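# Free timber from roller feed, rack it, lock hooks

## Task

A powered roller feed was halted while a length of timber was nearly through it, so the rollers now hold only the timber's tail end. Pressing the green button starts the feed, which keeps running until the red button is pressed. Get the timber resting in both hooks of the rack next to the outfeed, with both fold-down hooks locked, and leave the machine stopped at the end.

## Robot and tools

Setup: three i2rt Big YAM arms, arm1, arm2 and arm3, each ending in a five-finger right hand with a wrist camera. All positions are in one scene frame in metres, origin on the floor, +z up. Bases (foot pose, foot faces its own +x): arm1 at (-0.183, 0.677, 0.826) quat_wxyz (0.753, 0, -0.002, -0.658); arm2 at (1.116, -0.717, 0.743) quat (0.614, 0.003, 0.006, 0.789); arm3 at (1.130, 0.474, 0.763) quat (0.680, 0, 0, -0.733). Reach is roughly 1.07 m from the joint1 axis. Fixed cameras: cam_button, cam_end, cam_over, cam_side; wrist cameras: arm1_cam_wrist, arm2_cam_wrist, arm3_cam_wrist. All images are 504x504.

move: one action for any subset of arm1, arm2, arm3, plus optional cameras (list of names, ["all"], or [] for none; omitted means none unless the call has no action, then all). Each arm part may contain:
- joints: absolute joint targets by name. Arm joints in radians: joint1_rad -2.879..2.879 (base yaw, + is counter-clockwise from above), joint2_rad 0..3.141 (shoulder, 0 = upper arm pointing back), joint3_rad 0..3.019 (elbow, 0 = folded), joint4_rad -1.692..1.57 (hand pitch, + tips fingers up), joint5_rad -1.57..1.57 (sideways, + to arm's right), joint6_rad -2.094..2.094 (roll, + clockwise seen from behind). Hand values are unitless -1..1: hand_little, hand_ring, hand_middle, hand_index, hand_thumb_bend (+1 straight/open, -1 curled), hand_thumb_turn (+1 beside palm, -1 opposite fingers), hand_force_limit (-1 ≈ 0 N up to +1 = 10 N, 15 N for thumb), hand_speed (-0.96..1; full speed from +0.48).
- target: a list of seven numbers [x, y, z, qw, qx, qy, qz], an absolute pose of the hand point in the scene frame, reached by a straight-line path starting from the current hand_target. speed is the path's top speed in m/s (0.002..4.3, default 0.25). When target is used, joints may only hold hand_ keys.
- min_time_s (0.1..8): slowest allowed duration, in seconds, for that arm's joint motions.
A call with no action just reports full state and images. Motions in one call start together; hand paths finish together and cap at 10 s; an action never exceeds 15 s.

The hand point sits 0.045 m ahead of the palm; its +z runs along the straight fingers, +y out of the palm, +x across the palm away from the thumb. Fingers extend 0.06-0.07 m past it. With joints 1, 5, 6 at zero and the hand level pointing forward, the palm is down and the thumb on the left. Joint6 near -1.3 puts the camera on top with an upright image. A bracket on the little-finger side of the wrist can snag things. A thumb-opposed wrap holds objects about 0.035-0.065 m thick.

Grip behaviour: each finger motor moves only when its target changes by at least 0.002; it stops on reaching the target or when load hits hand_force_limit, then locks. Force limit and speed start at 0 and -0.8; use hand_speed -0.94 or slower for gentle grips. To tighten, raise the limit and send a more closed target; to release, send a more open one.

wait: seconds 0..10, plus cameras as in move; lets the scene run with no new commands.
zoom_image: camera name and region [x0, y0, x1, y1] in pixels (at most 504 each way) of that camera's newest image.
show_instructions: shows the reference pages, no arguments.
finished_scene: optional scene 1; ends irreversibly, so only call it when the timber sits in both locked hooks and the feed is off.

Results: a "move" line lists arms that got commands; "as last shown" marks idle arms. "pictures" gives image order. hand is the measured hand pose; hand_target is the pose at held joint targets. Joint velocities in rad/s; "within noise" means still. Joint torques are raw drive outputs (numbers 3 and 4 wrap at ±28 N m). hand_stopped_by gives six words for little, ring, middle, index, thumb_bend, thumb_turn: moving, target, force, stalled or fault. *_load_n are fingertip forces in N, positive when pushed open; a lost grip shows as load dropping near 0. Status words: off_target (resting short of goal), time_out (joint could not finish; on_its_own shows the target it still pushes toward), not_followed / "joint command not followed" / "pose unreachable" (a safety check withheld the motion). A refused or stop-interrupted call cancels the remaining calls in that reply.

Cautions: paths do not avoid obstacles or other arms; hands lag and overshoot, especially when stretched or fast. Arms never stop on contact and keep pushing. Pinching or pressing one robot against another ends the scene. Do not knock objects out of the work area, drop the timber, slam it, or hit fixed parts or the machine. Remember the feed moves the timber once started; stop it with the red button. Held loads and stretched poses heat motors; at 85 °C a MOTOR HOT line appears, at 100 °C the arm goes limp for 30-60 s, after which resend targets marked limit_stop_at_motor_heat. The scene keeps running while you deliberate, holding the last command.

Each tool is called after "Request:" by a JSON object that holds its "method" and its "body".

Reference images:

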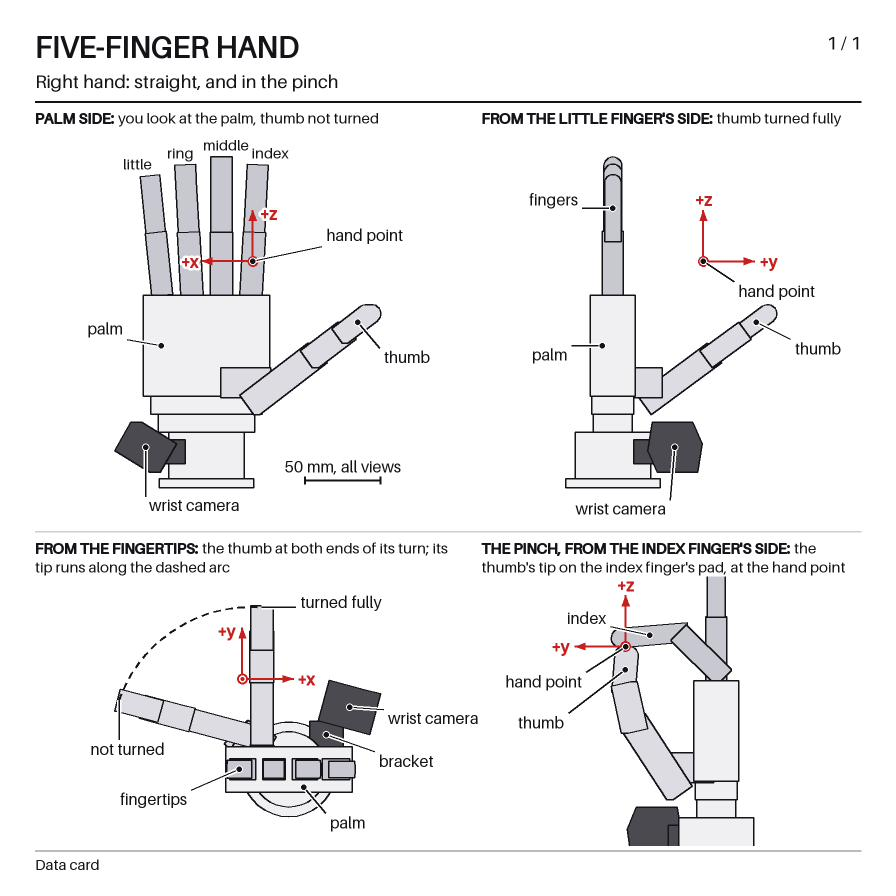

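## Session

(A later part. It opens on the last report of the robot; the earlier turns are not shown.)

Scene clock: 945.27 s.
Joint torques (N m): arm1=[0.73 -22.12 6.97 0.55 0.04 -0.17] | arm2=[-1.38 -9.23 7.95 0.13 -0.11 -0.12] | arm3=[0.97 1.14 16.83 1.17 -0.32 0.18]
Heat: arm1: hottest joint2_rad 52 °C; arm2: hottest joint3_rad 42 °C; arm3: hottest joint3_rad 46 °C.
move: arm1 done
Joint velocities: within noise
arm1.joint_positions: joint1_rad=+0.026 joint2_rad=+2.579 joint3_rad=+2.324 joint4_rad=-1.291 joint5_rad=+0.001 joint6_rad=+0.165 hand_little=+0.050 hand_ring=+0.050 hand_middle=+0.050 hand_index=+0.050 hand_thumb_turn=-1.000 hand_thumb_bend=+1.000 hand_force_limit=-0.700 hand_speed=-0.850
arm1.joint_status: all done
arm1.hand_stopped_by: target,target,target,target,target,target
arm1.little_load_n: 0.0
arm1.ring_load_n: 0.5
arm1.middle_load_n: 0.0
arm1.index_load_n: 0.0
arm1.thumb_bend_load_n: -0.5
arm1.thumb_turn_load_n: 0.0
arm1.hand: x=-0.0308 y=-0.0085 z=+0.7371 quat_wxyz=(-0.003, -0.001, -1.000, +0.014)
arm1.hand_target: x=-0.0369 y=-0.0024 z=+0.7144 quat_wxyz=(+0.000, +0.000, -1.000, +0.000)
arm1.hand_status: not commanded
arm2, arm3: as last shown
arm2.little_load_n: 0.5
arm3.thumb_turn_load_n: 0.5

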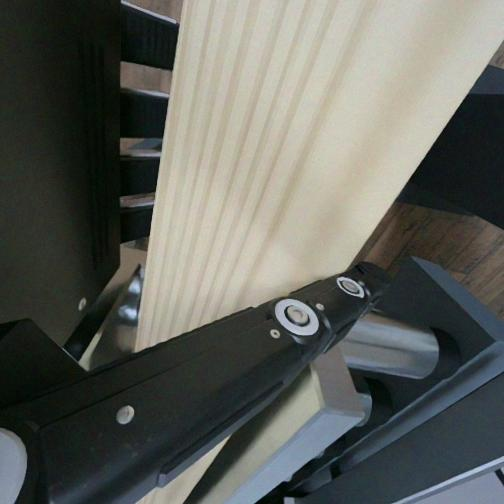

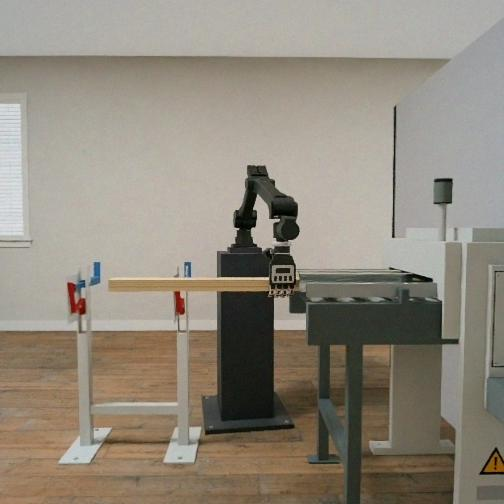

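Request:
{"method": "move", "body": {"arm1": {"joints": {"hand_little": -0.2, "hand_ring": -0.2, "hand_middle": -0.2, "hand_index": -0.2, "hand_force_limit": -0.7, "hand_speed": -0.94}}, "cameras": ["arm1_cam_wrist", "cam_side"]}}

Request:
{"method": "zoom_image", "body": {"camera": "cam_side", "region": [230, 220, 350, 340]}}

Scene clock: 953.37 s.
Joint torques (N m): arm1=[0.67 -22.42 6.91 0.34 0.03 -0.15] | arm2=[-1.44 -9.23 7.94 0.16 -0.1 -0.12] | arm3=[0.91 1.26 16.84 1.16 -0.31 0.17]
Heat: arm1: hottest joint2_rad 53 °C; arm2: hottest joint3_rad 42 °C; arm3: hottest joint3_rad 47 °C.
move: arm1 done
Joint velocities: within noise
arm1.joint_positions: joint1_rad=+0.026 joint2_rad=+2.581 joint3_rad=+2.324 joint4_rad=-1.286 joint5_rad=+0.001 joint6_rad=+0.165 hand_little=-0.200 hand_ring=-0.192 hand_middle=-0.192 hand_index=-0.192 hand_thumb_turn=-1.000 hand_thumb_bend=+1.000 hand_force_limit=-0.700 hand_speed=-0.940
arm1.joint_status: all done
arm1.hand_stopped_by: target,force,force,force,target,target
arm1.little_load_n: 0.5
arm1.ring_load_n: 1.5
arm1.middle_load_n: 1.5
arm1.index_load_n: 2.0
arm1.thumb_bend_load_n: 0.0
arm1.thumb_turn_load_n: 0.0
arm1.hand: x=-0.0308 y=-0.0092 z=+0.7353 quat_wxyz=(-0.003, -0.001, -1.000, +0.015)
arm1.hand_target: x=-0.0369 y=-0.0024 z=+0.7145 quat_wxyz=(+0.000, +0.000, -1.000, +0.000)
arm1.hand_status: not commanded
arm2, arm3: as last shown
arm2.little_load_n: 0.0

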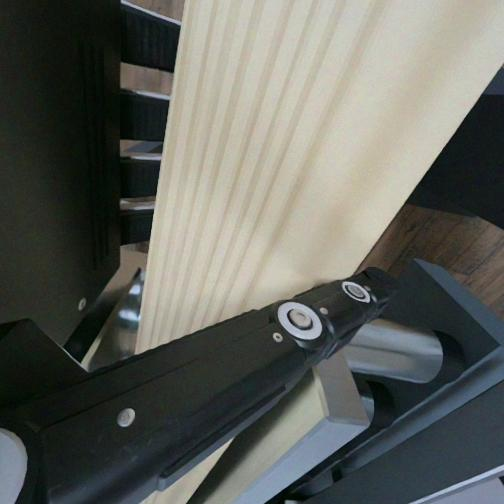

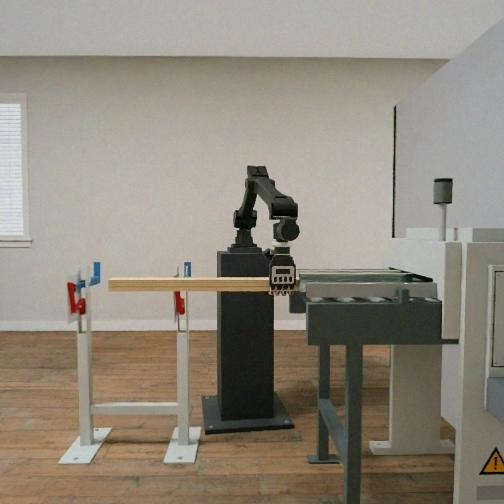

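Scaled by 4.200 from the camera's image (finer frame: 720x720).

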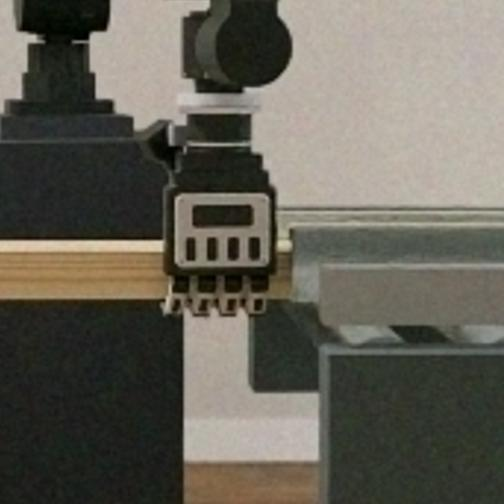

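Request:
{"method": "move", "body": {"arm1": {"joints": {"hand_thumb_bend": 0.7, "hand_force_limit": -0.8, "hand_speed": -0.94}}, "cameras": ["arm1_cam_wrist"]}}

Scene clock: 964.40 s.
Joint torques (N m): arm1=[0.67 -22.48 6.93 0.35 0.03 -0.16] | arm2=[-1.32 -9.23 7.94 0.16 -0.11 -0.11] | arm3=[0.85 1.03 16.81 1.13 -0.3 0.17]
Heat: arm1: hottest joint2_rad 51 °C; arm2: hottest joint3_rad 42 °C; arm3: hottest joint3_rad 48 °C.
move: arm1 off_target
Joint velocities: within noise
arm1.joint_positions: joint1_rad=+0.026 joint2_rad=+2.581 joint3_rad=+2.324 joint4_rad=-1.286 joint5_rad=+0.001 joint6_rad=+0.165 hand_little=-0.200 hand_ring=-0.192 hand_middle=-0.192 hand_index=-0.192 hand_thumb_turn=-1.000 hand_thumb_bend=+0.993 hand_force_limit=-0.800 hand_speed=-0.940
arm1.joint_status: hand_thumb_bend off_target (ended at +0.993, target +0.700); the others done
arm1.hand_stopped_by: target,force,force,force,force,target
arm1.little_load_n: 0.5
arm1.ring_load_n: 1.5
arm1.middle_load_n: 2.0
arm1.index_load_n: 2.0
arm1.thumb_bend_load_n: 2.0
arm1.thumb_turn_load_n: 0.0
arm1.hand: x=-0.0308 y=-0.0092 z=+0.7353 quat_wxyz=(-0.003, -0.001, -1.000, +0.015)
arm1.hand_target: x=-0.0369 y=-0.0024 z=+0.7145 quat_wxyz=(+0.000, +0.000, -1.000, +0.000)
arm1.hand_status: not commanded
arm2, arm3: as last shown

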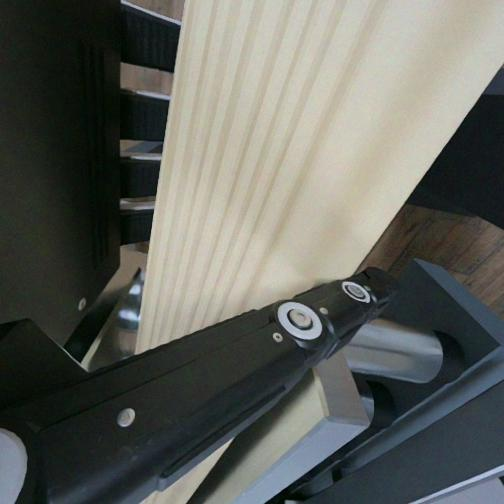

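Request:
{"method": "move", "body": {"arm2": {"target": [0.945, -0.405, 0.877, 0, 1, 0, 0], "speed": 0.15}, "cameras": ["cam_button"]}}

Request:
{"method": "zoom_image", "body": {"camera": "cam_button", "region": [200, 120, 400, 320]}}

Scene clock: 975.50 s.
Joint torques (N m): arm1=[0.56 -22.36 6.9 0.38 0.03 -0.15] | arm2=[-1.61 -10.05 7.8 0.14 -0.11 -0.11] | arm3=[0.97 1.2 16.83 1.13 -0.32 0.16]
Heat: arm1: hottest joint2_rad 50 °C; arm2: hottest joint3_rad 42 °C; arm3: hottest joint3_rad 49 °C.
move: arm2 done
Joint velocities: within noise
arm1, arm3: as last shown
arm2.joint_positions: joint1_rad=+0.135 joint2_rad=+1.415 joint3_rad=+1.130 joint4_rad=-1.284 joint5_rad=+0.015 joint6_rad=+0.385 hand_little=-1.000 hand_ring=-1.000 hand_middle=-1.000 hand_index=+1.000 hand_thumb_turn=+1.000 hand_thumb_bend=+1.000 hand_force_limit=+0.000 hand_speed=+0.200
arm2.joint_status: not commanded
arm2.hand_stopped_by: target,target,target,target,target,target
arm2.little_load_n: 0.0
arm2.ring_load_n: 0.0
arm2.middle_load_n: 0.0
arm2.index_load_n: 0.0
arm2.thumb_bend_load_n: 0.0
arm2.thumb_turn_load_n: 0.0
arm2.hand: x=+0.9417 y=-0.4071 z=+0.8814 quat_wxyz=(-0.001, +1.000, -0.001, +0.001)
arm2.hand_target: x=+0.9450 y=-0.4051 z=+0.8770 quat_wxyz=(+0.000, +1.000, +0.000, +0.000)
arm2.hand_status: done (0.006 m and 0.2 deg from the pose sent, 0.045 m and 0.4 deg at the start)
arm3.index_load_n: -0.5
arm3.thumb_turn_load_n: 0.0

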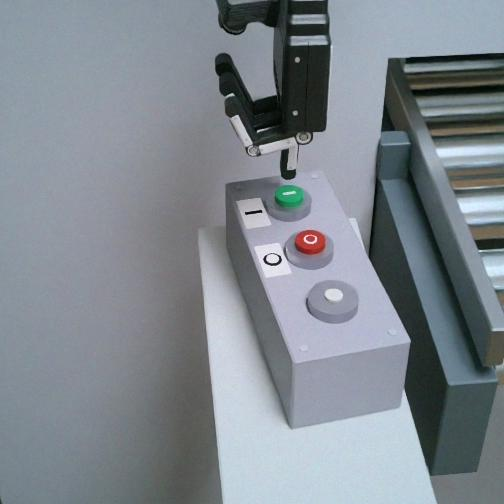

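Scaled by 2.520 from the camera's image (finer frame: 720x720).

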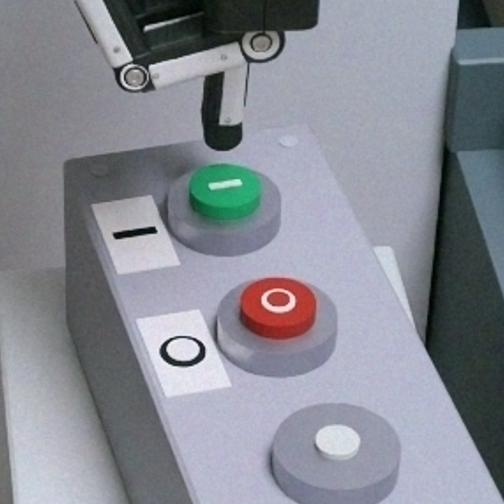

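Request:
{"method": "move", "body": {"arm2": {"target": [0.947, -0.405, 0.853, 0, 1, 0, 0], "speed": 0.1}, "cameras": ["cam_button", "cam_side"]}}

Request:
{"method": "move", "body": {"arm2": {"target": [0.947, -0.405, 0.880, 0, 1, 0, 0], "speed": 0.25}}}

Request:
{"method": "move", "body": {"arm2": {"target": [1.000, -0.397, 0.880, 0, 1, 0, 0], "speed": 0.25}}}

Request:
{"method": "move", "body": {"arm2": {"target": [1.000, -0.397, 0.853, 0, 1, 0, 0], "speed": 0.12}, "cameras": ["cam_button", "cam_side", "cam_over"]}}

Request:
{"method": "move", "body": {"arm2": {"target": [1.000, -0.397, 0.880, 0, 1, 0, 0], "speed": 0.25}, "cameras": ["cam_button", "cam_side", "cam_over", "arm1_cam_wrist"]}}

Scene clock: 999.10 s.
Joint torques (N m): arm1=[3.37 -26.75 7.94 -0.12 0.56 0.59] | arm2=[-1.61 -8.41 6.6 0.65 -0.08 -0.07] | arm3=[1.2 1.03 16.83 1.11 -0.31 0.16]
Heat: arm1: hottest joint2_rad 49 °C; arm2: hottest joint3_rad 44 °C; arm3: hottest joint3_rad 51 °C.
move: arm2 off_target
Joint velocities: within noise
arm1, arm3: as last shown
arm1.joint_positions: joint1_rad=-0.002 joint2_rad=+2.637 joint3_rad=+2.307 joint4_rad=-1.279 joint5_rad=-0.010 joint6_rad=+0.081 hand_little=-0.198 hand_ring=-0.191 hand_middle=-0.192 hand_index=-0.192 hand_thumb_turn=-1.000 hand_thumb_bend=+0.993 hand_force_limit=-0.800 hand_speed=-0.940
arm1.little_load_n: 25.0
arm1.ring_load_n: 13.0
arm1.middle_load_n: 0.0
arm1.index_load_n: 0.0
arm1.thumb_bend_load_n: 3.5
arm1.thumb_turn_load_n: -3.5
arm1.hand: x=-0.0553 y=+0.0075 z=+0.6924 quat_wxyz=(-0.005, +0.026, -0.999, -0.018)
arm1.hand_target: x=-0.0369 y=-0.0024 z=+0.7144 quat_wxyz=(+0.000, +0.000, -1.000, +0.000)
arm2.joint_positions: joint1_rad=+0.131 joint2_rad=+1.416 joint3_rad=+1.097 joint4_rad=-1.233 joint5_rad=+0.014 joint6_rad=+0.375 hand_little=-1.000 hand_ring=-1.000 hand_middle=-1.000 hand_index=+1.000 hand_thumb_turn=+1.000 hand_thumb_bend=+1.000 hand_force_limit=+0.000 hand_speed=+0.200
arm2.joint_status: not commanded
arm2.hand_stopped_by: target,target,target,target,target,target
arm2.little_load_n: 0.0
arm2.ring_load_n: 0.0
arm2.middle_load_n: 0.0
arm2.index_load_n: -2.0
arm2.thumb_bend_load_n: 0.0
arm2.thumb_turn_load_n: 0.0
arm2.hand: x=+0.9430 y=-0.4056 z=+0.8685 quat_wxyz=(-0.008, +1.000, +0.002, -0.003)
arm2.hand_target: x=+0.9471 y=-0.4055 z=+0.8535 quat_wxyz=(+0.000, +1.000, +0.000, +0.000)
arm2.hand_status: off_target (0.016 m and 1.0 deg from the pose sent, 0.029 m and 0.2 deg at the start)
arm3.index_load_n: 0.0
arm3.thumb_turn_load_n: 0.5

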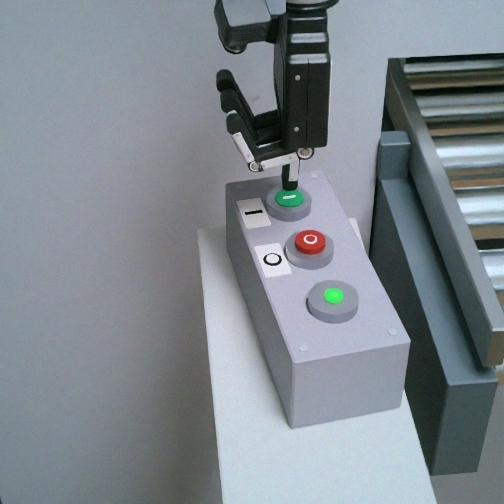

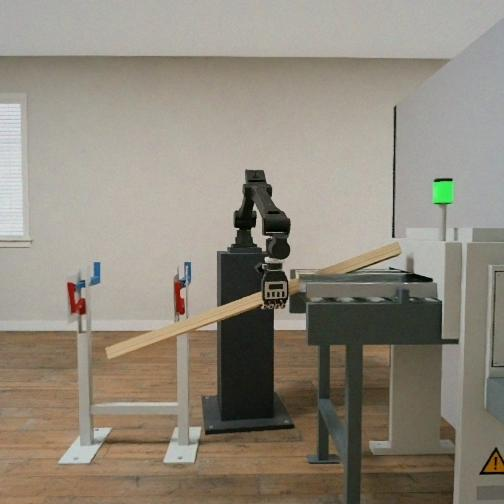

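Scene clock: 1000.07 s.
Joint torques (N m): arm1=[3.25 -26.75 7.95 -0.12 0.55 0.6] | arm2=[-1.55 -9.7 10.47 -0.85 0.08 -0.07] | arm3=[0.91 1.08 16.87 1.16 -0.32 0.18]
Heat: arm1: hottest joint2_rad 49 °C; arm2: hottest joint3_rad 44 °C; arm3: hottest joint3_rad 51 °C.
move: arm2 done
Joint velocities: within noise
arm1: as last shown
arm1.little_load_n: 24.5
arm1.middle_load_n: 0.5
arm2.joint_positions: joint1_rad=+0.131 joint2_rad=+1.409 joint3_rad=+1.101 joint4_rad=-1.262 joint5_rad=+0.011 joint6_rad=+0.375 hand_little=-1.000 hand_ring=-1.000 hand_middle=-1.000 hand_index=+1.000 hand_thumb_turn=+1.000 hand_thumb_bend=+1.000 hand_force_limit=+0.000 hand_speed=+0.200
arm2.joint_status: not commanded
arm2.hand_stopped_by: target,target,target,target,target,target
arm2.little_load_n: 0.0
arm2.ring_load_n: 0.0
arm2.middle_load_n: 0.0
arm2.index_load_n: 0.0
arm2.thumb_bend_load_n: 0.0
arm2.thumb_turn_load_n: 0.0
arm2.hand: x=+0.9448 y=-0.4115 z=+0.8737 quat_wxyz=(+0.000, +1.000, +0.002, -0.001)
arm2.hand_target: x=+0.9471 y=-0.4051 z=+0.8799 quat_wxyz=(+0.000, +1.000, +0.000, +0.000)
arm2.hand_status: done (0.009 m and 0.2 deg from the pose sent, 0.012 m and 1.0 deg at the start)
arm3.joint_positions: joint1_rad=+0.475 joint2_rad=+0.221 joint3_rad=+0.372 joint4_rad=+0.043 joint5_rad=+1.373 joint6_rad=-1.538 hand_little=+1.000 hand_ring=+1.000 hand_middle=+1.000 hand_index=+1.000 hand_thumb_turn=-1.000 hand_thumb_bend=+1.000 hand_force_limit=+0.000 hand_speed=+0.200
arm3.joint_status: not commanded
arm3.hand_stopped_by: target,target,target,target,target,target
arm3.little_load_n: 0.0
arm3.ring_load_n: 0.0
arm3.middle_load_n: 0.0
arm3.index_load_n: 0.0
arm3.thumb_bend_load_n: 0.0
arm3.thumb_turn_load_n: 0.5
arm3.hand: x=+0.9841 y=+0.2985 z=+1.0782 quat_wxyz=(+0.661, +0.128, -0.681, +0.287)
arm3.hand_target: x=+0.9842 y=+0.3005 z=+1.0993 quat_wxyz=(+0.654, +0.112, -0.681, +0.309)
arm3.hand_status: not commanded
pictures: none

Scene clock: 1001.30 s.
Joint torques (N m): arm1=[3.31 -26.64 7.94 -0.1 0.54 0.6] | arm2=[-0.91 -11.05 8.77 -0.64 0.03 -0.11] | arm3=[1.08 1.26 16.85 1.17 -0.32 0.16]
Heat: arm1: hottest joint2_rad 49 °C; arm2: hottest joint3_rad 44 °C; arm3: hottest joint3_rad 51 °C.
move: arm2 done
Joint velocities: within noise
arm1, arm3: as last shown
arm1.ring_load_n: 12.5
arm1.middle_load_n: 0.0
arm2.joint_positions: joint1_rad=-0.012 joint2_rad=+1.404 joint3_rad=+1.101 joint4_rad=-1.269 joint5_rad=+0.012 joint6_rad=+0.245 hand_little=-1.000 hand_ring=-1.000 hand_middle=-1.000 hand_index=+1.000 hand_thumb_turn=+1.000 hand_thumb_bend=+1.000 hand_force_limit=+0.000 hand_speed=+0.200
arm2.joint_status: not commanded
arm2.hand_stopped_by: target,target,target,target,target,target
arm2.little_load_n: 0.0
arm2.ring_load_n: 0.0
arm2.middle_load_n: 0.0
arm2.index_load_n: 0.0
arm2.thumb_bend_load_n: 0.0
arm2.thumb_turn_load_n: 0.0
arm2.hand: x=+0.9981 y=-0.3964 z=+0.8750 quat_wxyz=(+0.002, +1.000, -0.005, +0.000)
arm2.hand_target: x=+0.9999 y=-0.3970 z=+0.8799 quat_wxyz=(+0.000, +1.000, +0.000, +0.000)
arm2.hand_status: done (0.005 m and 0.6 deg from the pose sent, 0.057 m and 0.2 deg at the start)
pictures: none

Scene clock: 1002.33 s.
Joint torques (N m): arm1=[3.31 -26.7 7.95 -0.1 0.54 0.59] | arm2=[-0.97 -8.7 6.32 0.23 0.04 -0.09] | arm3=[1.14 1.08 16.83 1.17 -0.32 0.16]
Heat: arm1: hottest joint2_rad 49 °C; arm2: hottest joint3_rad 44 °C; arm3: hottest joint3_rad 51 °C.
move: arm2 off_target
Joint velocities: within noise
arm1, arm3: as last shown
arm1.little_load_n: 25.0
arm1.ring_load_n: 13.0
arm1.middle_load_n: 0.5
arm2.joint_positions: joint1_rad=-0.012 joint2_rad=+1.401 joint3_rad=+1.080 joint4_rad=-1.219 joint5_rad=+0.012 joint6_rad=+0.242 hand_little=-1.000 hand_ring=-1.000 hand_middle=-1.000 hand_index=+1.000 hand_thumb_turn=+1.000 hand_thumb_bend=+1.000 hand_force_limit=+0.000 hand_speed=+0.200
arm2.joint_status: not commanded
arm2.hand_stopped_by: target,target,target,target,target,target
arm2.little_load_n: 0.0
arm2.ring_load_n: 0.0
arm2.middle_load_n: 0.0
arm2.index_load_n: -0.5
arm2.thumb_bend_load_n: 0.0
arm2.thumb_turn_load_n: 0.5
arm2.hand: x=+0.9970 y=-0.3914 z=+0.8668 quat_wxyz=(-0.014, +1.000, -0.003, -0.004)
arm2.hand_target: x=+1.0000 y=-0.3973 z=+0.8535 quat_wxyz=(+0.000, +1.000, +0.000, +0.000)
arm2.hand_status: off_target (0.015 m and 1.7 deg from the pose sent, 0.022 m and 0.6 deg at the start)
pictures: cam_button, cam_over, cam_side

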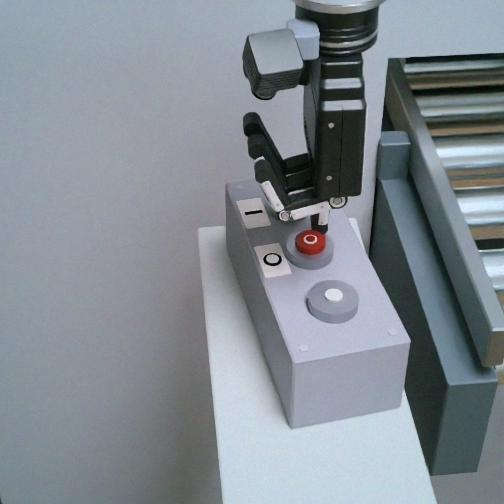

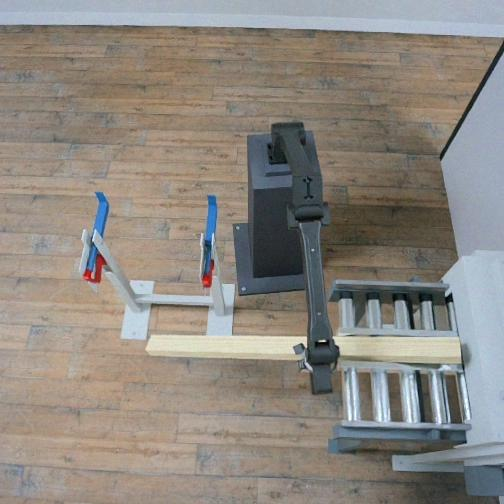

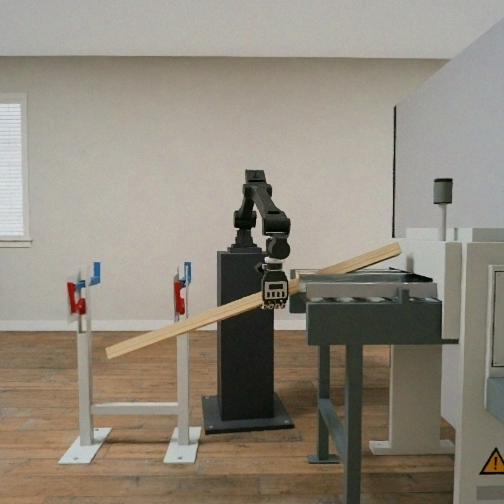

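Scene clock: 1003.30 s.
Joint torques (N m): arm1=[3.14 -26.75 7.97 -0.12 0.53 0.61] | arm2=[-0.91 -10.52 10.54 -1.09 0.21 -0.08] | arm3=[0.73 1.08 16.79 1.11 -0.3 0.17]
Heat: arm1: hottest joint2_rad 49 °C; arm2: hottest joint3_rad 44 °C; arm3: hottest joint3_rad 51 °C.
move: arm2 off_target
Joint velocities: within noise
arm1, arm3: as last shown
arm1.little_load_n: 24.5
arm1.middle_load_n: 0.0
arm1.thumb_turn_load_n: -3.0
arm2.joint_positions: joint1_rad=-0.012 joint2_rad=+1.399 joint3_rad=+1.080 joint4_rad=-1.256 joint5_rad=+0.008 joint6_rad=+0.242 hand_little=-1.000 hand_ring=-1.000 hand_middle=-1.000 hand_index=+1.000 hand_thumb_turn=+1.000 hand_thumb_bend=+1.000 hand_force_limit=+0.000 hand_speed=+0.200
arm2.joint_status: not commanded
arm2.hand_stopped_by: target,target,target,target,target,target
arm2.little_load_n: 0.5
arm2.ring_load_n: 0.0
arm2.middle_load_n: 0.0
arm2.index_load_n: 0.0
arm2.thumb_bend_load_n: 0.0
arm2.thumb_turn_load_n: 0.0
arm2.hand: x=+0.9985 y=-0.4013 z=+0.8693 quat_wxyz=(+0.004, +1.000, -0.003, -0.002)
arm2.hand_target: x=+0.9999 y=-0.3972 z=+0.8798 quat_wxyz=(+0.000, +1.000, +0.000, +0.000)
arm2.hand_status: off_target (0.012 m and 0.6 deg from the pose sent, 0.015 m and 1.7 deg at the start)
arm3.thumb_turn_load_n: 0.0
pictures: arm1_cam_wrist, cam_button, cam_over, cam_side

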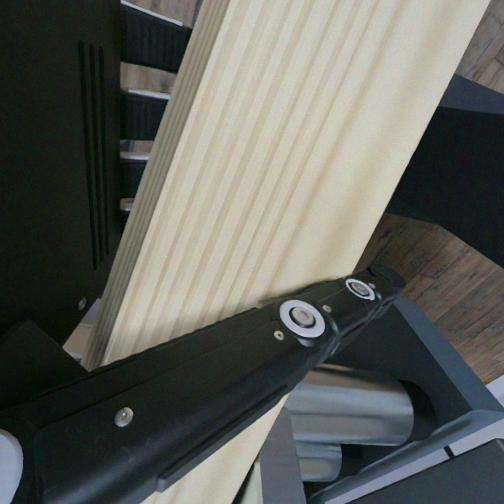

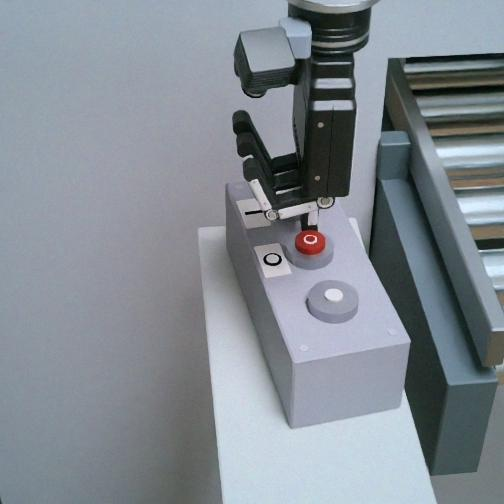

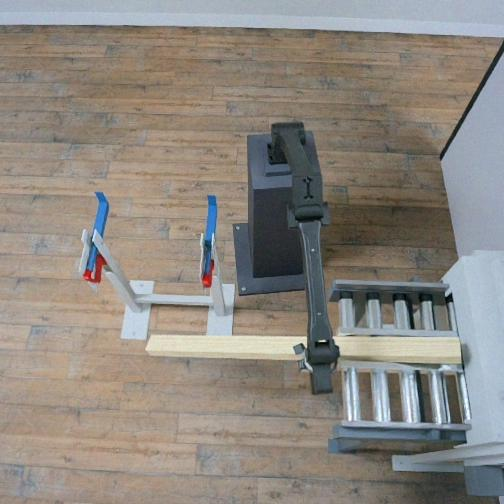

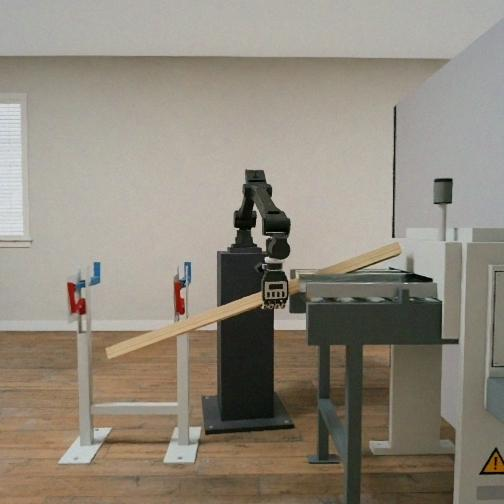

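Request:
{"method": "zoom_image", "body": {"camera": "cam_side", "region": [210, 230, 350, 340]}}

Request:
{"method": "zoom_image", "body": {"camera": "cam_over", "region": [270, 300, 470, 420]}}

Request:
{"method": "zoom_image", "body": {"camera": "arm1_cam_wrist", "region": [50, 0, 450, 400]}}

Request:
{"method": "zoom_image", "body": {"camera": "cam_side", "region": [90, 220, 420, 380]}}

Scaled by 3.600 from the camera's image (finer frame: 720x720).

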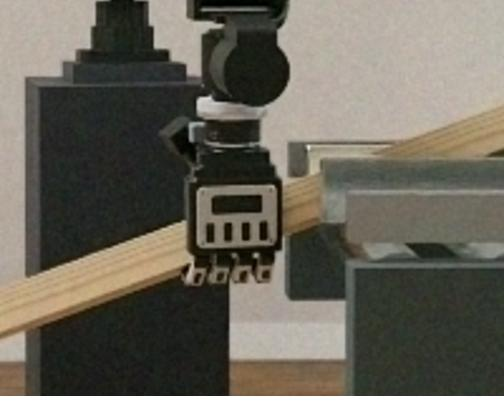

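Scaled by 2.520 from the camera's image (finer frame: 720x720).

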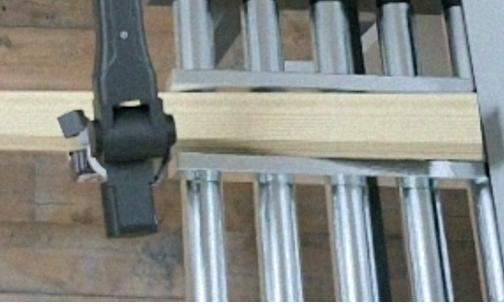

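Scaled by 1.260 from the camera's image (finer frame: 720x720).

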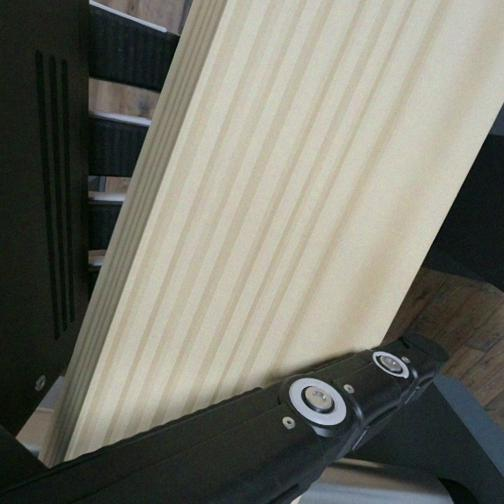

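Scaled by 1.527 from the camera's image (finer frame: 720x720).

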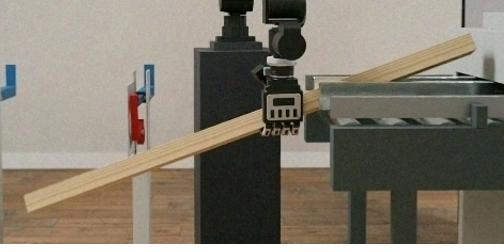

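Request:
{"method": "move", "body": {"arm1": {"target": [-0.045, -0.004, 0.745, -0.0698, 0, 0.9976, 0], "speed": 0.05}, "cameras": ["arm1_cam_wrist", "cam_side", "cam_over"]}}

Request:
{"method": "zoom_image", "body": {"camera": "cam_side", "region": [90, 220, 420, 380]}}

Scene clock: 1078.57 s.
Joint torques (N m): arm1=[3.31 -27.63 10.84 -2.45 1.34 0.62] | arm2=[-0.91 -10.46 10.5 -1.09 0.22 -0.08] | arm3=[0.97 1.08 16.84 1.17 -0.32 0.15]
Heat: arm1: hottest joint2_rad 52 °C; arm2: hottest joint3_rad 51 °C; arm3: hottest joint3_rad 54 °C.
move: arm1 off_target
Joint velocities: within noise
arm1.joint_positions: joint1_rad=+0.021 joint2_rad=+2.628 joint3_rad=+2.316 joint4_rad=-1.305 joint5_rad=+0.109 joint6_rad=+0.101 hand_little=-0.198 hand_ring=-0.191 hand_middle=-0.192 hand_index=-0.192 hand_thumb_turn=-1.000 hand_thumb_bend=+0.993 hand_force_limit=-0.800 hand_speed=-0.940
arm1.joint_status: not commanded
arm1.hand_stopped_by: target,force,force,force,force,target
arm1.little_load_n: 25.5
arm1.ring_load_n: 15.5
arm1.middle_load_n: 0.5
arm1.index_load_n: 0.0
arm1.thumb_bend_load_n: 3.5
arm1.thumb_turn_load_n: -3.5
arm1.hand: x=-0.0619 y=+0.0078 z=+0.6998 quat_wxyz=(+0.055, +0.029, -0.998, -0.015)
arm1.hand_target: x=-0.0455 y=-0.0030 z=+0.7440 quat_wxyz=(+0.067, +0.001, -0.998, +0.004)
arm1.hand_status: off_target (0.050 m and 4.1 deg from the pose sent, 0.055 m and 9.3 deg at the start)
arm2, arm3: as last shown
arm2.little_load_n: 0.0
pictures: arm1_cam_wrist, cam_over, cam_side

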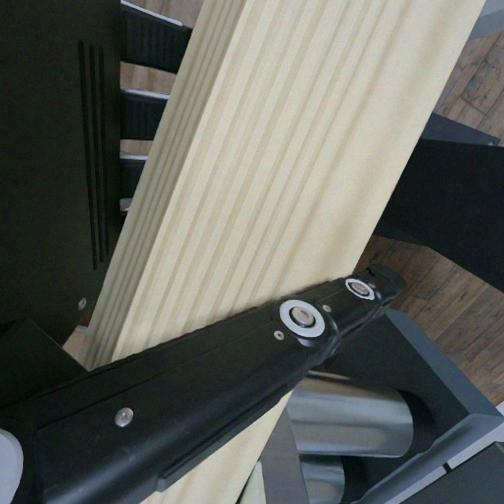

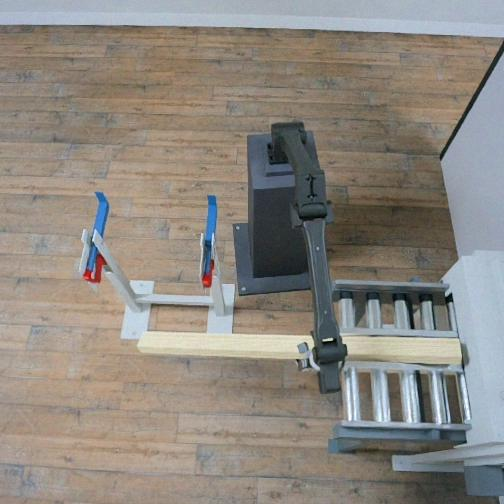

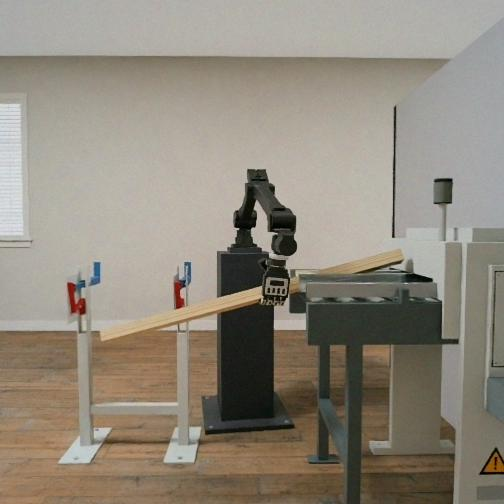

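Scaled by 1.527 from the camera's image (finer frame: 720x720).

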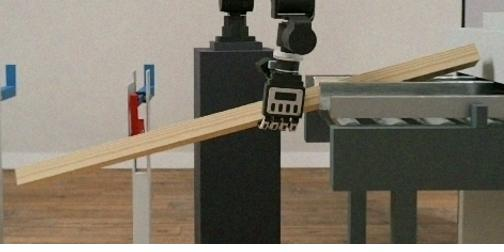

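Request:
{"method": "move", "body": {"arm1": {"target": [-0.05, -0.01, 0.79, -0.1219, 0, 0.9925, 0], "speed": 0.06}, "cameras": ["arm1_cam_wrist", "cam_side", "cam_over"]}}

Request:
{"method": "zoom_image", "body": {"camera": "cam_side", "region": [90, 220, 420, 380]}}

Scene clock: 1161.60 s.
Joint torques (N m): arm1=[3.14 -27.58 12.98 -2.29 0.79 0.28] | arm2=[-0.91 -10.64 10.51 -1.06 0.21 -0.07] | arm3=[1.08 1.08 16.8 1.17 -0.31 0.16]
Heat: arm1: hottest joint2_rad 57 °C; arm2: hottest joint3_rad 53 °C; arm3: hottest joint3_rad 56 °C.
move: arm1 off_target
Joint velocities: within noise
arm1.joint_positions: joint1_rad=+0.043 joint2_rad=+2.638 joint3_rad=+2.439 joint4_rad=-1.470 joint5_rad=+0.226 joint6_rad=+0.163 hand_little=-0.198 hand_ring=-0.191 hand_middle=-0.192 hand_index=-0.192 hand_thumb_turn=-1.000 hand_thumb_bend=+0.993 hand_force_limit=-0.800 hand_speed=-0.940
arm1.joint_status: not commanded
arm1.hand_stopped_by: target,force,force,force,force,target
arm1.little_load_n: 16.5
arm1.ring_load_n: 13.5
arm1.middle_load_n: 3.0
arm1.index_load_n: 0.0
arm1.thumb_bend_load_n: 2.0
arm1.thumb_turn_load_n: -1.5
arm1.hand: x=-0.0671 y=+0.0066 z=+0.7404 quat_wxyz=(+0.118, +0.013, -0.993, -0.028)
arm1.hand_target: x=-0.0504 y=-0.0076 z=+0.7893 quat_wxyz=(+0.120, +0.000, -0.993, +0.003)
arm1.hand_status: off_target (0.055 m and 3.6 deg from the pose sent, 0.093 m and 8.5 deg at the start)
arm2, arm3: as last shown
pictures: arm1_cam_wrist, cam_over, cam_side

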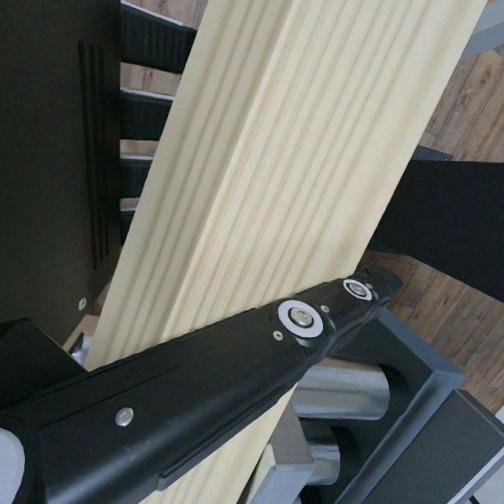

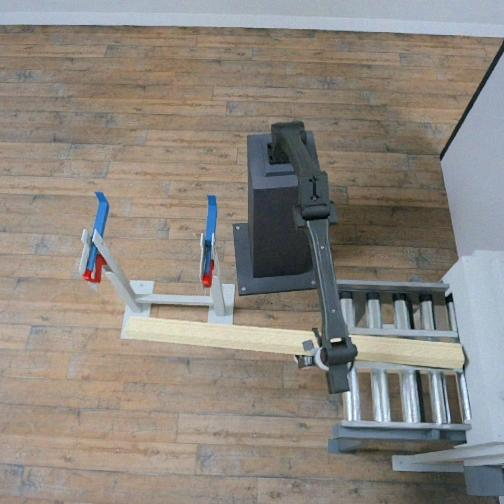

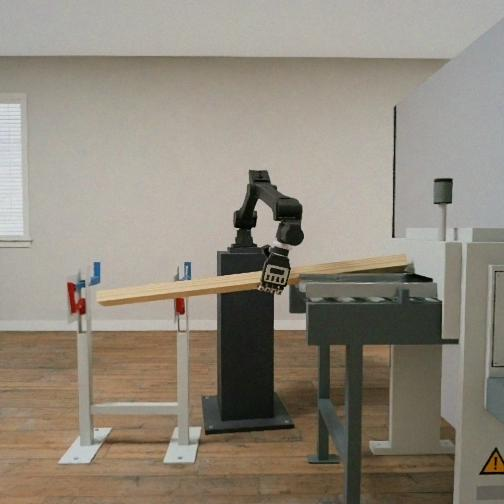

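Scaled by 1.527 from the camera's image (finer frame: 720x720).

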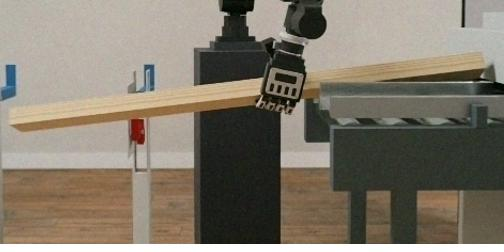

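Request:
{"method": "move", "body": {"arm1": {"target": [-0.06, -0.01, 0.838, -0.1564, 0, 0.9877, 0], "speed": 0.06}, "cameras": ["arm1_cam_wrist", "cam_side", "cam_over"]}}

Request:
{"method": "zoom_image", "body": {"camera": "cam_side", "region": [220, 200, 360, 320]}}

Request:
{"method": "zoom_image", "body": {"camera": "cam_over", "region": [270, 280, 490, 420]}}

Scene clock: 1171.93 s.
Joint torques (N m): arm1=[1.96 -27.58 13.38 -1.95 1.27 -0.23] | arm2=[-0.79 -10.46 10.51 -1.06 0.21 -0.08] | arm3=[0.85 1.26 16.81 1.14 -0.31 0.17]
Heat: arm1: hottest joint2_rad 57 °C; arm2: hottest joint3_rad 53 °C; arm3: hottest joint3_rad 57 °C.
move: arm1 off_target
Joint velocities: within noise
arm1.joint_positions: joint1_rad=+0.062 joint2_rad=+2.645 joint3_rad=+2.569 joint4_rad=-1.625 joint5_rad=+0.287 joint6_rad=+0.231 hand_little=-0.199 hand_ring=-0.191 hand_middle=-0.192 hand_index=-0.192 hand_thumb_turn=-1.000 hand_thumb_bend=+0.993 hand_force_limit=-0.800 hand_speed=-0.940
arm1.joint_status: not commanded
arm1.hand_stopped_by: target,force,force,force,force,target
arm1.little_load_n: 11.0
arm1.ring_load_n: 10.0
arm1.middle_load_n: 2.5
arm1.index_load_n: 0.0
arm1.thumb_bend_load_n: 2.0
arm1.thumb_turn_load_n: -1.0
arm1.hand: x=-0.0621 y=+0.0057 z=+0.7865 quat_wxyz=(+0.152, -0.007, -0.988, -0.031)
arm1.hand_target: x=-0.0605 y=-0.0076 z=+0.8371 quat_wxyz=(+0.156, -0.001, -0.988, +0.002)
arm1.hand_status: off_target (0.054 m and 3.7 deg from the pose sent, 0.099 m and 5.7 deg at the start)
arm2, arm3: as last shown
pictures: arm1_cam_wrist, cam_over, cam_side

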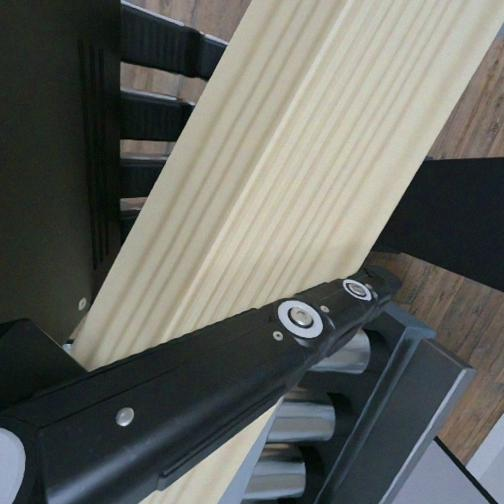

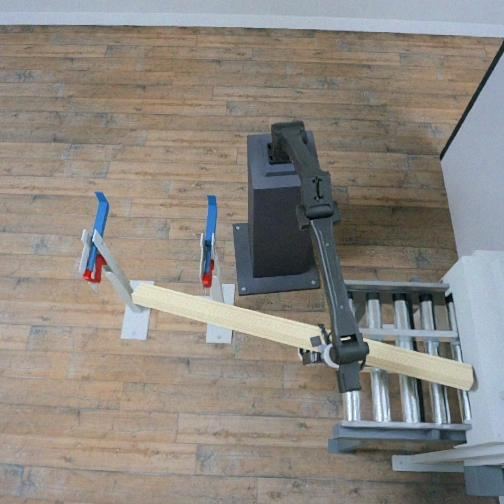

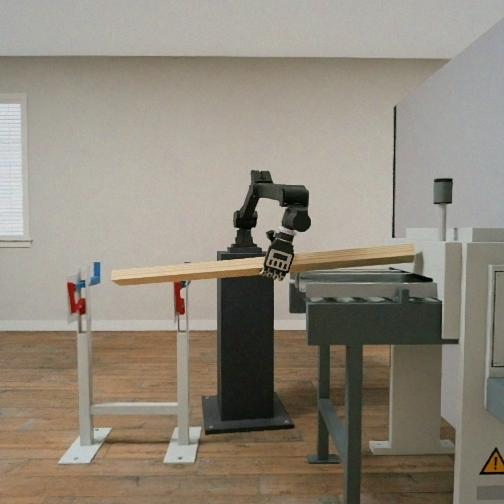

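Scaled by 3.600 from the camera's image (finer frame: 720x720).

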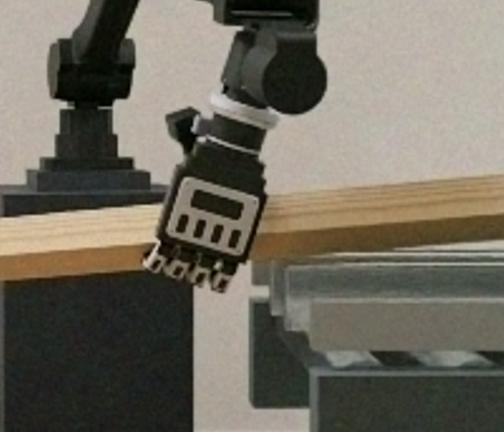

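Scaled by 2.291 from the camera's image (finer frame: 720x720).

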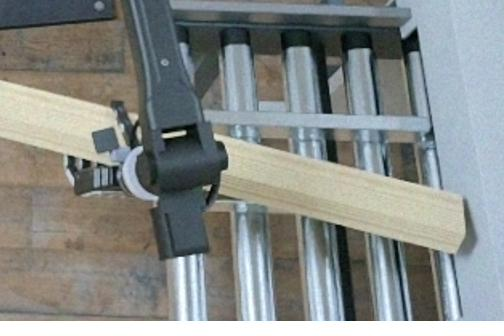

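Request:
{"method": "move", "body": {"arm1": {"target": [-0.12, 0.04, 0.88, -0.1723, -0.12, 0.9774, -0.0212], "speed": 0.08}, "cameras": ["arm1_cam_wrist", "cam_side", "cam_over", "cam_end"]}}

Request:
{"method": "zoom_image", "body": {"camera": "cam_over", "region": [100, 240, 500, 420]}}

Scene clock: 1212.17 s.
Joint torques (N m): arm1=[0.73 -28.69 7.91 -0.55 1.6 -0.31] | arm2=[-0.79 -10.52 10.51 -1.07 0.21 -0.07] | arm3=[1.08 1.03 16.85 1.11 -0.33 0.16]
Heat: arm1: hottest joint2_rad 66 °C; arm2: hottest joint3_rad 53 °C; arm3: hottest joint3_rad 57 °C.
move: arm1 off_target
Joint velocities: within noise
arm1.joint_positions: joint1_rad=+0.036 joint2_rad=+2.342 joint3_rad=+2.095 joint4_rad=-1.372 joint5_rad=+0.323 joint6_rad=-0.056 hand_little=-0.199 hand_ring=-0.191 hand_middle=-0.192 hand_index=-0.192 hand_thumb_turn=-1.000 hand_thumb_bend=+0.993 hand_force_limit=-0.800 hand_speed=-0.940
arm1.joint_status: not commanded
arm1.hand_stopped_by: target,force,force,force,force,target
arm1.little_load_n: 11.0
arm1.ring_load_n: 10.0
arm1.middle_load_n: 2.5
arm1.index_load_n: 0.0
arm1.thumb_bend_load_n: 2.0
arm1.thumb_turn_load_n: -1.0
arm1.hand: x=-0.1110 y=+0.0498 z=+0.8248 quat_wxyz=(+0.160, +0.116, -0.980, -0.014)
arm1.hand_target: x=-0.1199 y=+0.0414 z=+0.8782 quat_wxyz=(+0.173, +0.119, -0.978, +0.020)
arm1.hand_status: off_target (0.057 m and 4.3 deg from the pose sent, 0.115 m and 16.0 deg at the start)
arm2, arm3: as last shown
arm2.thumb_bend_load_n: -0.5
arm3.thumb_turn_load_n: 0.5
pictures: arm1_cam_wrist, cam_end, cam_over, cam_side

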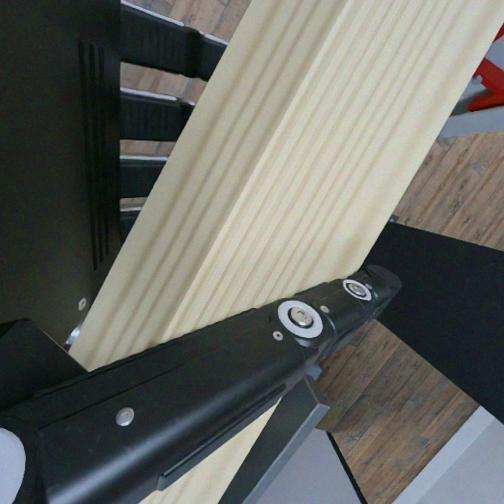

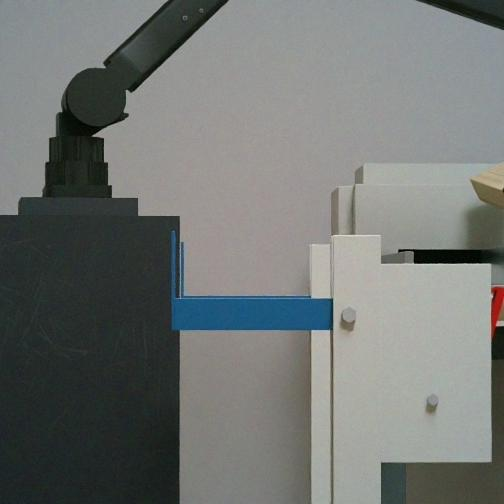

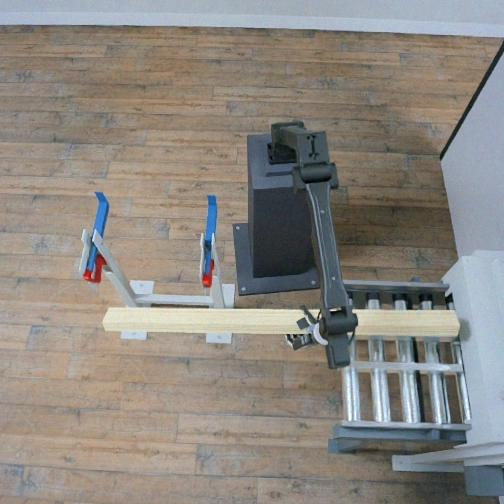

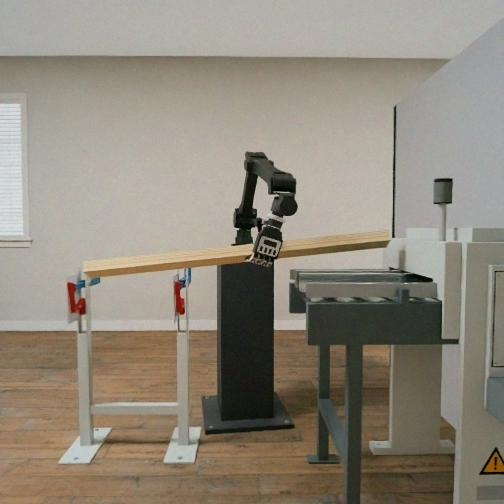

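Scaled by 1.260 from the camera's image (finer frame: 720x720).

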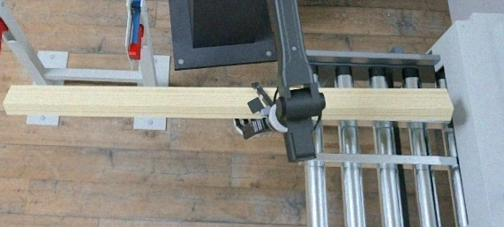

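Request:
{"method": "zoom_image", "body": {"camera": "cam_end", "region": [424, 140, 504, 220]}}

Scaled by 6.300 from the camera's image (finer frame: 720x720).

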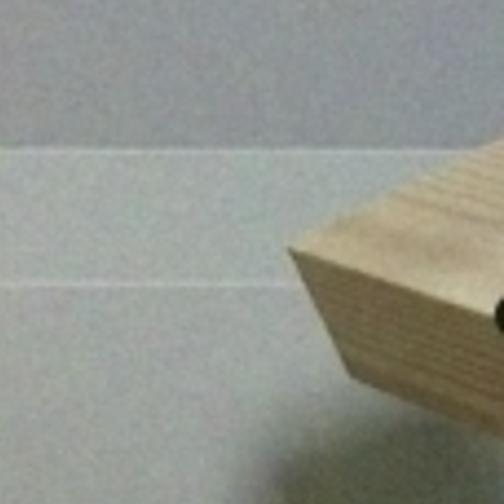

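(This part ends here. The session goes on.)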